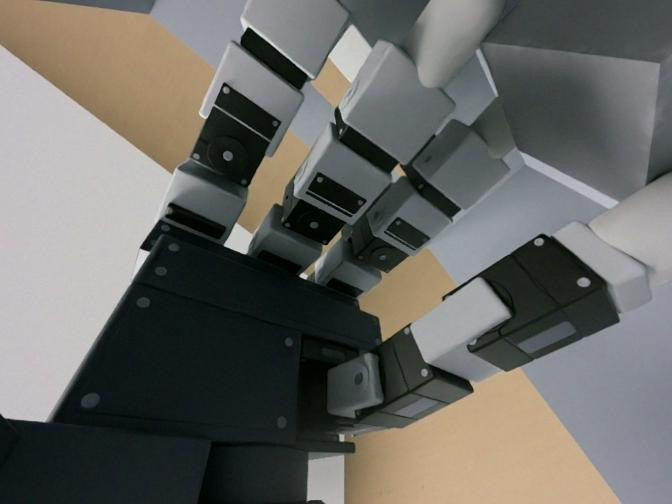

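Emit:
{"api": "move", "payload": {
  "arm1": {"target": [-1.014, -0.241, 0.94, 0.5330, -0.6380, 0.4270, -0.3560], "speed": 0.1},
  "arm2": {"joints": {"hand_index_mcp": -0.57, "hand_middle_mcp": -0.57, "hand_thumb_mcp": -0.07}},
  "arm3": {"target": [1.785, -0.618, 0.779, -0.0783, 0.0934, 0.7601, -0.6378], "speed": 0.05},
  "cameras": ["arm1_cam_wrist", "arm2_cam_wrist", "room_b"]
}}

Emit:
{"api": "zoom_image", "payload": {
  "camera": "room_b",
  "region": [450, 250, 590, 355]
}}

Scene clock: 3339.10 s.
Joint torques (N m): arm1=[-0.03 -21.77 8.94 0.38 0.95 0.11] | arm2=[-0.38 -22.53 7.98 0.64 -0.91 -0.09] | arm3=[-0.21 -21.83 10.58 0.65 1.04 0.09] | arm4=[0.67 -22.12 9.07 -0.69 1.06 -0.12] | arm5=[0.56 -23.36 6.04 -0.09 -0.96 0.01] | arm6=[-0.03 -24.41 13.01 0.96 -1.08 0.11]
Heat: arm1: hottest joint2_rad 62 °C; arm2: hottest joint2_rad 61 °C; arm3: hottest joint2_rad 48 °C; arm4: hottest joint2_rad 68 °C; arm5: hottest joint2_rad 67 °C; arm6: hottest joint3_rad 55 °C.
move: arm1 off_target; arm2 off_target; arm3 off_target
Joint velocities: within noise
arm1.joint_positions: joint1_rad=+0.152 joint2_rad=+2.106 joint3_rad=+1.555 joint4_rad=-0.755 joint5_rad=+1.378 joint6_rad=-1.890 hand_index_mcp=-0.433 hand_index_abd=+0.007 hand_index_pip=+0.609 hand_index_dip=+0.711 hand_middle_mcp=-0.470 hand_middle_abd=+0.194 hand_middle_pip=+0.578 hand_middle_dip=+0.698 hand_ring_mcp=+0.991 hand_ring_abd=-0.002 hand_ring_pip=+0.574 hand_ring_dip=+0.696 hand_thumb_cmc=-0.570 hand_thumb_axl=+0.679 hand_thumb_mcp=+0.002 hand_thumb_ipl=+0.185 hand_current_limit=+0.600 hand_speed=-0.600
arm1.joint_status: not commanded
arm1.hand_state: blocked,goal,blocked,goal,goal,goal,goal,goal,goal,goal,goal,goal,goal,goal,blocked,goal
arm1.index_mcp_current_ma: 440
arm1.index_abd_current_ma: 22
arm1.index_pip_current_ma: 146
arm1.index_dip_current_ma: 64
arm1.middle_mcp_current_ma: -2
arm1.middle_abd_current_ma: -19
arm1.middle_pip_current_ma: 5
arm1.middle_dip_current_ma: 9
arm1.ring_mcp_current_ma: -41
arm1.ring_abd_current_ma: -5
arm1.ring_pip_current_ma: -7
arm1.ring_dip_current_ma: 0
arm1.thumb_cmc_current_ma: -1
arm1.thumb_axl_current_ma: 3
arm1.thumb_mcp_current_ma: 440
arm1.thumb_ipl_current_ma: 100
arm1.hand_goal_index_mcp: -0.650
arm1.hand_goal_index_abd: 0.000
arm1.hand_goal_index_pip: 0.576
arm1.hand_goal_index_dip: 0.696
arm1.hand_goal_middle_mcp: -0.470
arm1.hand_goal_middle_abd: 0.200
arm1.hand_goal_middle_pip: 0.576
arm1.hand_goal_middle_dip: 0.696
arm1.hand_goal_ring_mcp: 1.000
arm1.hand_goal_ring_abd: 0.000
arm1.hand_goal_ring_pip: 0.576
arm1.hand_goal_ring_dip: 0.696
arm1.hand_goal_thumb_cmc: -0.570
arm1.hand_goal_thumb_axl: 0.678
arm1.hand_goal_thumb_mcp: -0.150
arm1.hand_goal_thumb_ipl: 0.168
arm1.hand: x=-1.0037 y=-0.2537 z=+0.9120 quat_wxyz=(+0.518, -0.647, +0.414, -0.375) (m; scene frame)
arm1.hand_target: x=-1.0137 y=-0.2418 z=+0.9402 quat_wxyz=(+0.533, -0.638, +0.427, -0.356) (m; scene frame)
arm1.hand_status: off_target (0.032 m and 3.3 deg from the pose sent, 0.281 m and 0.6 deg at the start)
arm2.joint_positions: joint1_rad=-0.241 joint2_rad=+2.715 joint3_rad=+1.732 joint4_rad=-0.189 joint5_rad=-1.368 joint6_rad=+2.000 hand_index_mcp=-0.398 hand_index_abd=+0.001 hand_index_pip=+0.601 hand_index_dip=+0.704 hand_middle_mcp=-0.409 hand_middle_abd=+0.189 hand_middle_pip=+0.605 hand_middle_dip=+0.705 hand_ring_mcp=+0.988 hand_ring_abd=+0.001 hand_ring_pip=+0.574 hand_ring_dip=+0.696 hand_thumb_cmc=-0.560 hand_thumb_axl=+0.680 hand_thumb_mcp=+0.087 hand_thumb_ipl=+0.194 hand_current_limit=+0.600 hand_speed=-0.600
arm2.joint_status: hand_index_mcp off_target (ended at -0.398, target -0.570); hand_middle_mcp off_target (ended at -0.409, target -0.570); hand_thumb_mcp off_target (ended at +0.087, target -0.070)
arm2.hand_state: blocked,goal,blocked,goal,blocked,goal,blocked,goal,goal,goal,goal,goal,goal,goal,blocked,blocked
arm2.index_mcp_current_ma: 440
arm2.index_abd_current_ma: 1
arm2.index_pip_current_ma: 60
arm2.index_dip_current_ma: 13
arm2.middle_mcp_current_ma: 440
arm2.middle_abd_current_ma: -17
arm2.middle_pip_current_ma: 71
arm2.middle_dip_current_ma: 17
arm2.ring_mcp_current_ma: -24
arm2.ring_abd_current_ma: 1
arm2.ring_pip_current_ma: -2
arm2.ring_dip_current_ma: 0
arm2.thumb_cmc_current_ma: 17
arm2.thumb_axl_current_ma: 2
arm2.thumb_mcp_current_ma: 440
arm2.thumb_ipl_current_ma: 90
arm2.hand_goal_index_mcp: -0.570
arm2.hand_goal_index_abd: 0.000
arm2.hand_goal_index_pip: 0.576
arm2.hand_goal_index_dip: 0.696
arm2.hand_goal_middle_mcp: -0.570
arm2.hand_goal_middle_abd: 0.200
arm2.hand_goal_middle_pip: 0.576
arm2.hand_goal_middle_dip: 0.696
arm2.hand_goal_ring_mcp: 1.000
arm2.hand_goal_ring_abd: 0.000
arm2.hand_goal_ring_pip: 0.576
arm2.hand_goal_ring_dip: 0.696
arm2.hand_goal_thumb_cmc: -0.570
arm2.hand_goal_thumb_axl: 0.678
arm2.hand_goal_thumb_mcp: -0.070
arm2.hand_goal_thumb_ipl: 0.168
arm2.hand: x=+0.6970 y=-0.7141 z=+0.7379 quat_wxyz=(-0.614, +0.745, +0.194, -0.175) (m; scene frame)
arm2.hand_target: x=+0.7109 y=-0.7103 z=+0.7385 quat_wxyz=(-0.617, +0.743, +0.199, -0.164) (m; scene frame)
arm2.hand_status: not commanded
arm3.joint_positions: joint1_rad=+0.027 joint2_rad=+2.444 joint3_rad=+1.699 joint4_rad=-0.847 joint5_rad=+1.389 joint6_rad=-1.635 hand_index_mcp=-0.434 hand_index_abd=-0.006 hand_index_pip=+0.614 hand_index_dip=+0.717 hand_middle_mcp=-0.486 hand_middle_abd=-0.042 hand_middle_pip=+0.610 hand_middle_dip=+0.715 hand_ring_mcp=-0.220 hand_ring_abd=+0.002 hand_ring_pip=+0.578 hand_ring_dip=+0.693 hand_thumb_cmc=-0.500 hand_thumb_axl=+0.687 hand_thumb_mcp=+0.096 hand_thumb_ipl=+0.205 hand_current_limit=+0.600 hand_speed=-0.600
arm3.joint_status: not commanded
arm3.hand_state: blocked,goal,blocked,blocked,blocked,blocked,blocked,goal,overload,goal,goal,goal,blocked,goal,blocked,blocked
arm3.index_mcp_current_ma: 440
arm3.index_abd_current_ma: -3
arm3.index_pip_current_ma: 63
arm3.index_dip_current_ma: 26
arm3.middle_mcp_current_ma: 358
arm3.middle_abd_current_ma: -59
arm3.middle_pip_current_ma: 54
arm3.middle_dip_current_ma: 22
arm3.ring_mcp_current_ma: 0
arm3.ring_abd_current_ma: 1
arm3.ring_pip_current_ma: 1
arm3.ring_dip_current_ma: -1
arm3.thumb_cmc_current_ma: 161
arm3.thumb_axl_current_ma: 9
arm3.thumb_mcp_current_ma: 440
arm3.thumb_ipl_current_ma: 93
arm3.hand_goal_index_mcp: -0.600
arm3.hand_goal_index_abd: 0.000
arm3.hand_goal_index_pip: 0.576
arm3.hand_goal_index_dip: 0.696
arm3.hand_goal_middle_mcp: -0.600
arm3.hand_goal_middle_abd: 0.000
arm3.hand_goal_middle_pip: 0.576
arm3.hand_goal_middle_dip: 0.696
arm3.hand_goal_ring_mcp: 1.000
arm3.hand_goal_ring_abd: 0.000
arm3.hand_goal_ring_pip: 0.576
arm3.hand_goal_ring_dip: 0.696
arm3.hand_goal_thumb_cmc: -0.570
arm3.hand_goal_thumb_axl: 0.678
arm3.hand_goal_thumb_mcp: -0.100
arm3.hand_goal_thumb_ipl: 0.168
arm3.hand: x=+1.7538 y=-0.6133 z=+0.7584 quat_wxyz=(-0.110, +0.070, +0.765, -0.631) (m; scene frame)
arm3.hand_target: x=+1.7831 y=-0.6172 z=+0.7803 quat_wxyz=(-0.078, +0.093, +0.761, -0.638) (m; scene frame)
arm3.hand_status: off_target (0.038 m and 4.6 deg from the pose sent, 0.033 m and 4.6 deg at the start)
arm4, arm5, arm6: as last shown
pictures: arm1_cam_wrist, arm2_cam_wrist, room_b
camera_calibration:
arm1_cam_wrist: T_world_to_cam=[[-0.353519, 0.628372, -0.692945, 0.47182], [-0.775413, 0.217493, 0.592817, -1.30744], [0.52322, 0.74689, 0.41036, 0.460651], [0, 0, 0, 1]] pos_world=[-1.08803, -0.356175, 0.912986]
arm2_cam_wrist: T_world_to_cam=[[-0.619793, -0.525219, -0.583097, 0.515107], [0.00479655, -0.745542, 0.666441, -1.07941], [-0.784751, 0.410259, 0.464601, 0.622865], [0, 0, 0, 1]] pos_world=[0.81323, -0.789735, 0.730335]

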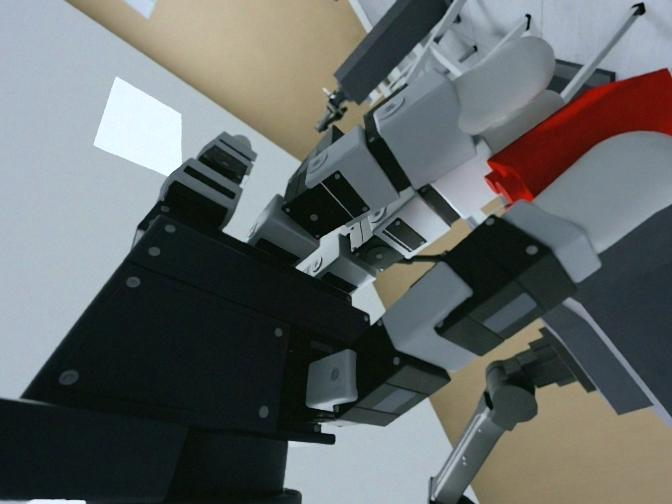

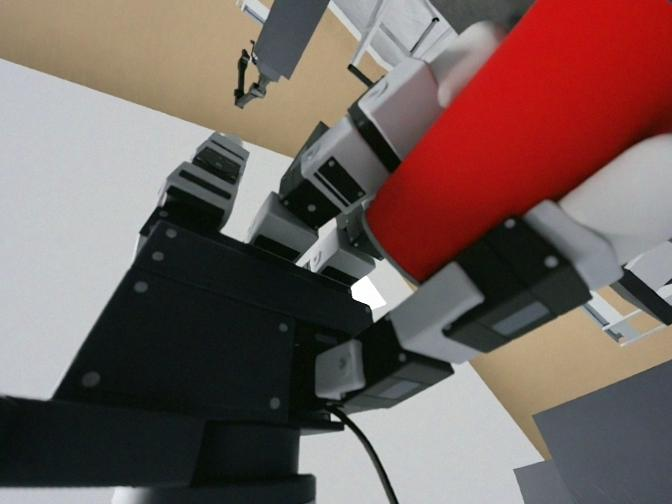

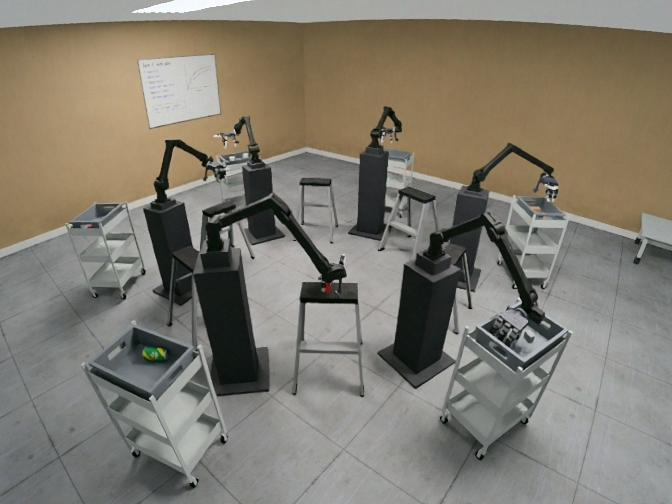

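Scaled by 3.600.

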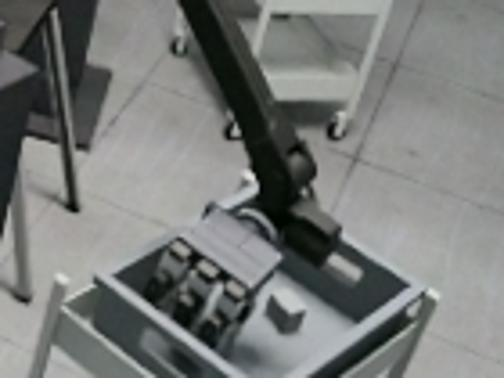

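Emit:
{"api": "move", "payload": {
  "arm1": {"joints": {"joint1_rad": 2.126}, "min_time_s": 7},
  "arm2": {"target": [0.711, -0.710, 0.96, 0.6170, -0.7430, -0.1990, 0.1650], "speed": 0.1},
  "arm3": {"target": [1.785, -0.618, 0.768, -0.0783, 0.0934, 0.7601, -0.6378], "speed": 0.05},
  "cameras": ["arm3_cam_wrist"]
}}

Scene clock: 3360.40 s.
Joint torques (N m): arm1=[-0.56 -21.54 8.96 0.39 0.96 0.11] | arm2=[-0.56 -25.64 7.25 0.62 -1.02 -0.02] | arm3=[0.03 -20.89 10.15 0.9 0.93 0.11] | arm4=[0.44 -21.83 9.02 -0.75 1.1 -0.11] | arm5=[0.56 -23.36 6.02 -0.08 -0.96 0.01] | arm6=[-0.03 -24.53 13.04 0.99 -1.08 0.13]
Heat: arm1: hottest joint2_rad 63 °C; arm2: hottest joint2_rad 61 °C; arm3: hottest joint2_rad 49 °C; arm4: hottest joint2_rad 68 °C; arm5: hottest joint2_rad 67 °C; arm6: hottest joint3_rad 56 °C.
move: arm1 done; arm2 moving; arm3 moving
Joint velocities: within noise
arm1.joint_positions: joint1_rad=+2.132 joint2_rad=+2.106 joint3_rad=+1.555 joint4_rad=-0.755 joint5_rad=+1.378 joint6_rad=-1.890 hand_index_mcp=-0.433 hand_index_abd=+0.007 hand_index_pip=+0.610 hand_index_dip=+0.711 hand_middle_mcp=-0.470 hand_middle_abd=+0.194 hand_middle_pip=+0.578 hand_middle_dip=+0.698 hand_ring_mcp=+0.991 hand_ring_abd=-0.002 hand_ring_pip=+0.574 hand_ring_dip=+0.696 hand_thumb_cmc=-0.570 hand_thumb_axl=+0.679 hand_thumb_mcp=+0.002 hand_thumb_ipl=+0.186 hand_current_limit=+0.600 hand_speed=-0.600
arm1.joint_status: all done
arm1.hand_state: blocked,goal,blocked,goal,goal,goal,goal,goal,goal,goal,goal,goal,goal,goal,blocked,goal
arm1.index_mcp_current_ma: 440
arm1.index_abd_current_ma: 22
arm1.index_pip_current_ma: 147
arm1.index_dip_current_ma: 64
arm1.middle_mcp_current_ma: -1
arm1.middle_abd_current_ma: -19
arm1.middle_pip_current_ma: 5
arm1.middle_dip_current_ma: 9
arm1.ring_mcp_current_ma: -41
arm1.ring_abd_current_ma: -5
arm1.ring_pip_current_ma: -7
arm1.ring_dip_current_ma: 0
arm1.thumb_cmc_current_ma: -1
arm1.thumb_axl_current_ma: 3
arm1.thumb_mcp_current_ma: 440
arm1.thumb_ipl_current_ma: 101
arm1.hand_goal_index_mcp: -0.650
arm1.hand_goal_index_abd: 0.000
arm1.hand_goal_index_pip: 0.576
arm1.hand_goal_index_dip: 0.696
arm1.hand_goal_middle_mcp: -0.470
arm1.hand_goal_middle_abd: 0.200
arm1.hand_goal_middle_pip: 0.576
arm1.hand_goal_middle_dip: 0.696
arm1.hand_goal_ring_mcp: 1.000
arm1.hand_goal_ring_abd: 0.000
arm1.hand_goal_ring_pip: 0.576
arm1.hand_goal_ring_dip: 0.696
arm1.hand_goal_thumb_cmc: -0.570
arm1.hand_goal_thumb_axl: 0.678
arm1.hand_goal_thumb_mcp: -0.150
arm1.hand_goal_thumb_ipl: 0.168
arm1.hand: x=-1.5248 y=-1.2310 z=+0.9137 quat_wxyz=(+0.593, -0.706, -0.313, +0.228) (m; scene frame)
arm1.hand_target: x=-1.5365 y=-1.2361 z=+0.9419 quat_wxyz=(+0.587, -0.713, -0.294, +0.247) (m; scene frame)
arm1.hand_status: not commanded
arm2.joint_positions: joint1_rad=-0.241 joint2_rad=+2.317 joint3_rad=+1.589 joint4_rad=-0.464 joint5_rad=-1.365 joint6_rad=+1.988 hand_index_mcp=-0.402 hand_index_abd=+0.001 hand_index_pip=+0.601 hand_index_dip=+0.704 hand_middle_mcp=-0.412 hand_middle_abd=+0.189 hand_middle_pip=+0.605 hand_middle_dip=+0.705 hand_ring_mcp=+0.988 hand_ring_abd=+0.001 hand_ring_pip=+0.574 hand_ring_dip=+0.696 hand_thumb_cmc=-0.559 hand_thumb_axl=+0.680 hand_thumb_mcp=+0.087 hand_thumb_ipl=+0.198 hand_current_limit=+0.600 hand_speed=-0.600
arm2.joint_status: not commanded
arm2.hand_state: blocked,goal,blocked,goal,blocked,goal,blocked,goal,goal,goal,goal,goal,goal,goal,blocked,blocked
arm2.index_mcp_current_ma: 440
arm2.index_abd_current_ma: 1
arm2.index_pip_current_ma: 60
arm2.index_dip_current_ma: 13
arm2.middle_mcp_current_ma: 440
arm2.middle_abd_current_ma: -18
arm2.middle_pip_current_ma: 72
arm2.middle_dip_current_ma: 17
arm2.ring_mcp_current_ma: -24
arm2.ring_abd_current_ma: 1
arm2.ring_pip_current_ma: -2
arm2.ring_dip_current_ma: 0
arm2.thumb_cmc_current_ma: 22
arm2.thumb_axl_current_ma: 2
arm2.thumb_mcp_current_ma: 440
arm2.thumb_ipl_current_ma: 111
arm2.hand_goal_index_mcp: -0.570
arm2.hand_goal_index_abd: 0.000
arm2.hand_goal_index_pip: 0.576
arm2.hand_goal_index_dip: 0.696
arm2.hand_goal_middle_mcp: -0.570
arm2.hand_goal_middle_abd: 0.200
arm2.hand_goal_middle_pip: 0.576
arm2.hand_goal_middle_dip: 0.696
arm2.hand_goal_ring_mcp: 1.000
arm2.hand_goal_ring_abd: 0.000
arm2.hand_goal_ring_pip: 0.576
arm2.hand_goal_ring_dip: 0.696
arm2.hand_goal_thumb_cmc: -0.570
arm2.hand_goal_thumb_axl: 0.678
arm2.hand_goal_thumb_mcp: -0.070
arm2.hand_goal_thumb_ipl: 0.168
arm2.hand: x=+0.7014 y=-0.7113 z=+0.9379 quat_wxyz=(-0.611, +0.747, +0.192, -0.177) (m; scene frame)
arm2.hand_target: x=+0.7109 y=-0.7101 z=+0.9599 quat_wxyz=(-0.617, +0.743, +0.199, -0.165) (m; scene frame)
arm2.hand_status: moving (0.024 m and 1.8 deg from the pose sent, 0.223 m and 1.4 deg at the start)
arm3.joint_positions: joint1_rad=+0.027 joint2_rad=+2.455 joint3_rad=+1.710 joint4_rad=-0.838 joint5_rad=+1.390 joint6_rad=-1.635 hand_index_mcp=-0.434 hand_index_abd=-0.013 hand_index_pip=+0.614 hand_index_dip=+0.717 hand_middle_mcp=-0.492 hand_middle_abd=-0.049 hand_middle_pip=+0.610 hand_middle_dip=+0.715 hand_ring_mcp=-0.220 hand_ring_abd=+0.002 hand_ring_pip=+0.578 hand_ring_dip=+0.693 hand_thumb_cmc=-0.500 hand_thumb_axl=+0.687 hand_thumb_mcp=+0.096 hand_thumb_ipl=+0.205 hand_current_limit=+0.600 hand_speed=-0.600
arm3.joint_status: not commanded
arm3.hand_state: blocked,goal,blocked,blocked,blocked,blocked,blocked,goal,overload,goal,goal,goal,blocked,goal,blocked,blocked
arm3.index_mcp_current_ma: 440
arm3.index_abd_current_ma: -11
arm3.index_pip_current_ma: 63
arm3.index_dip_current_ma: 26
arm3.middle_mcp_current_ma: 332
arm3.middle_abd_current_ma: -77
arm3.middle_pip_current_ma: 54
arm3.middle_dip_current_ma: 22
arm3.ring_mcp_current_ma: 0
arm3.ring_abd_current_ma: 1
arm3.ring_pip_current_ma: 1
arm3.ring_dip_current_ma: -1
arm3.thumb_cmc_current_ma: 164
arm3.thumb_axl_current_ma: 9
arm3.thumb_mcp_current_ma: 440
arm3.thumb_ipl_current_ma: 93
arm3.hand_goal_index_mcp: -0.600
arm3.hand_goal_index_abd: 0.000
arm3.hand_goal_index_pip: 0.576
arm3.hand_goal_index_dip: 0.696
arm3.hand_goal_middle_mcp: -0.600
arm3.hand_goal_middle_abd: 0.000
arm3.hand_goal_middle_pip: 0.576
arm3.hand_goal_middle_dip: 0.696
arm3.hand_goal_ring_mcp: 1.000
arm3.hand_goal_ring_abd: 0.000
arm3.hand_goal_ring_pip: 0.576
arm3.hand_goal_ring_dip: 0.696
arm3.hand_goal_thumb_cmc: -0.570
arm3.hand_goal_thumb_axl: 0.678
arm3.hand_goal_thumb_mcp: -0.100
arm3.hand_goal_thumb_ipl: 0.168
arm3.hand: x=+1.7575 y=-0.6145 z=+0.7554 quat_wxyz=(-0.106, +0.073, +0.764, -0.632) (m; scene frame)
arm3.hand_target: x=+1.7835 y=-0.6173 z=+0.7691 quat_wxyz=(-0.078, +0.093, +0.761, -0.638) (m; scene frame)
arm3.hand_status: moving (0.031 m and 4.1 deg from the pose sent, 0.033 m and 4.6 deg at the start)
arm4, arm5, arm6: as last shown
pictures: arm3_cam_wrist
camera_calibration:
arm3_cam_wrist: T_world_to_cam=[[0.759163, -0.0420683, -0.64954, -0.839868], [0.583938, 0.484874, 0.651087, -1.26594], [0.287555, -0.873572, 0.392664, -1.2101], [0, 0, 0, 1]] pos_world=[1.7248, -0.47862, 0.753872]

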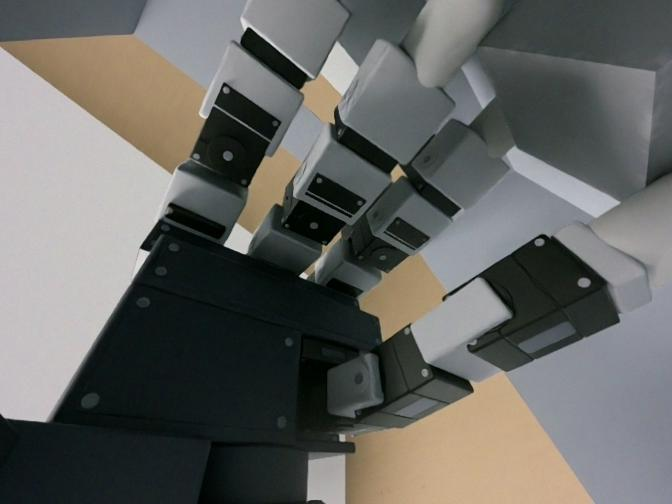

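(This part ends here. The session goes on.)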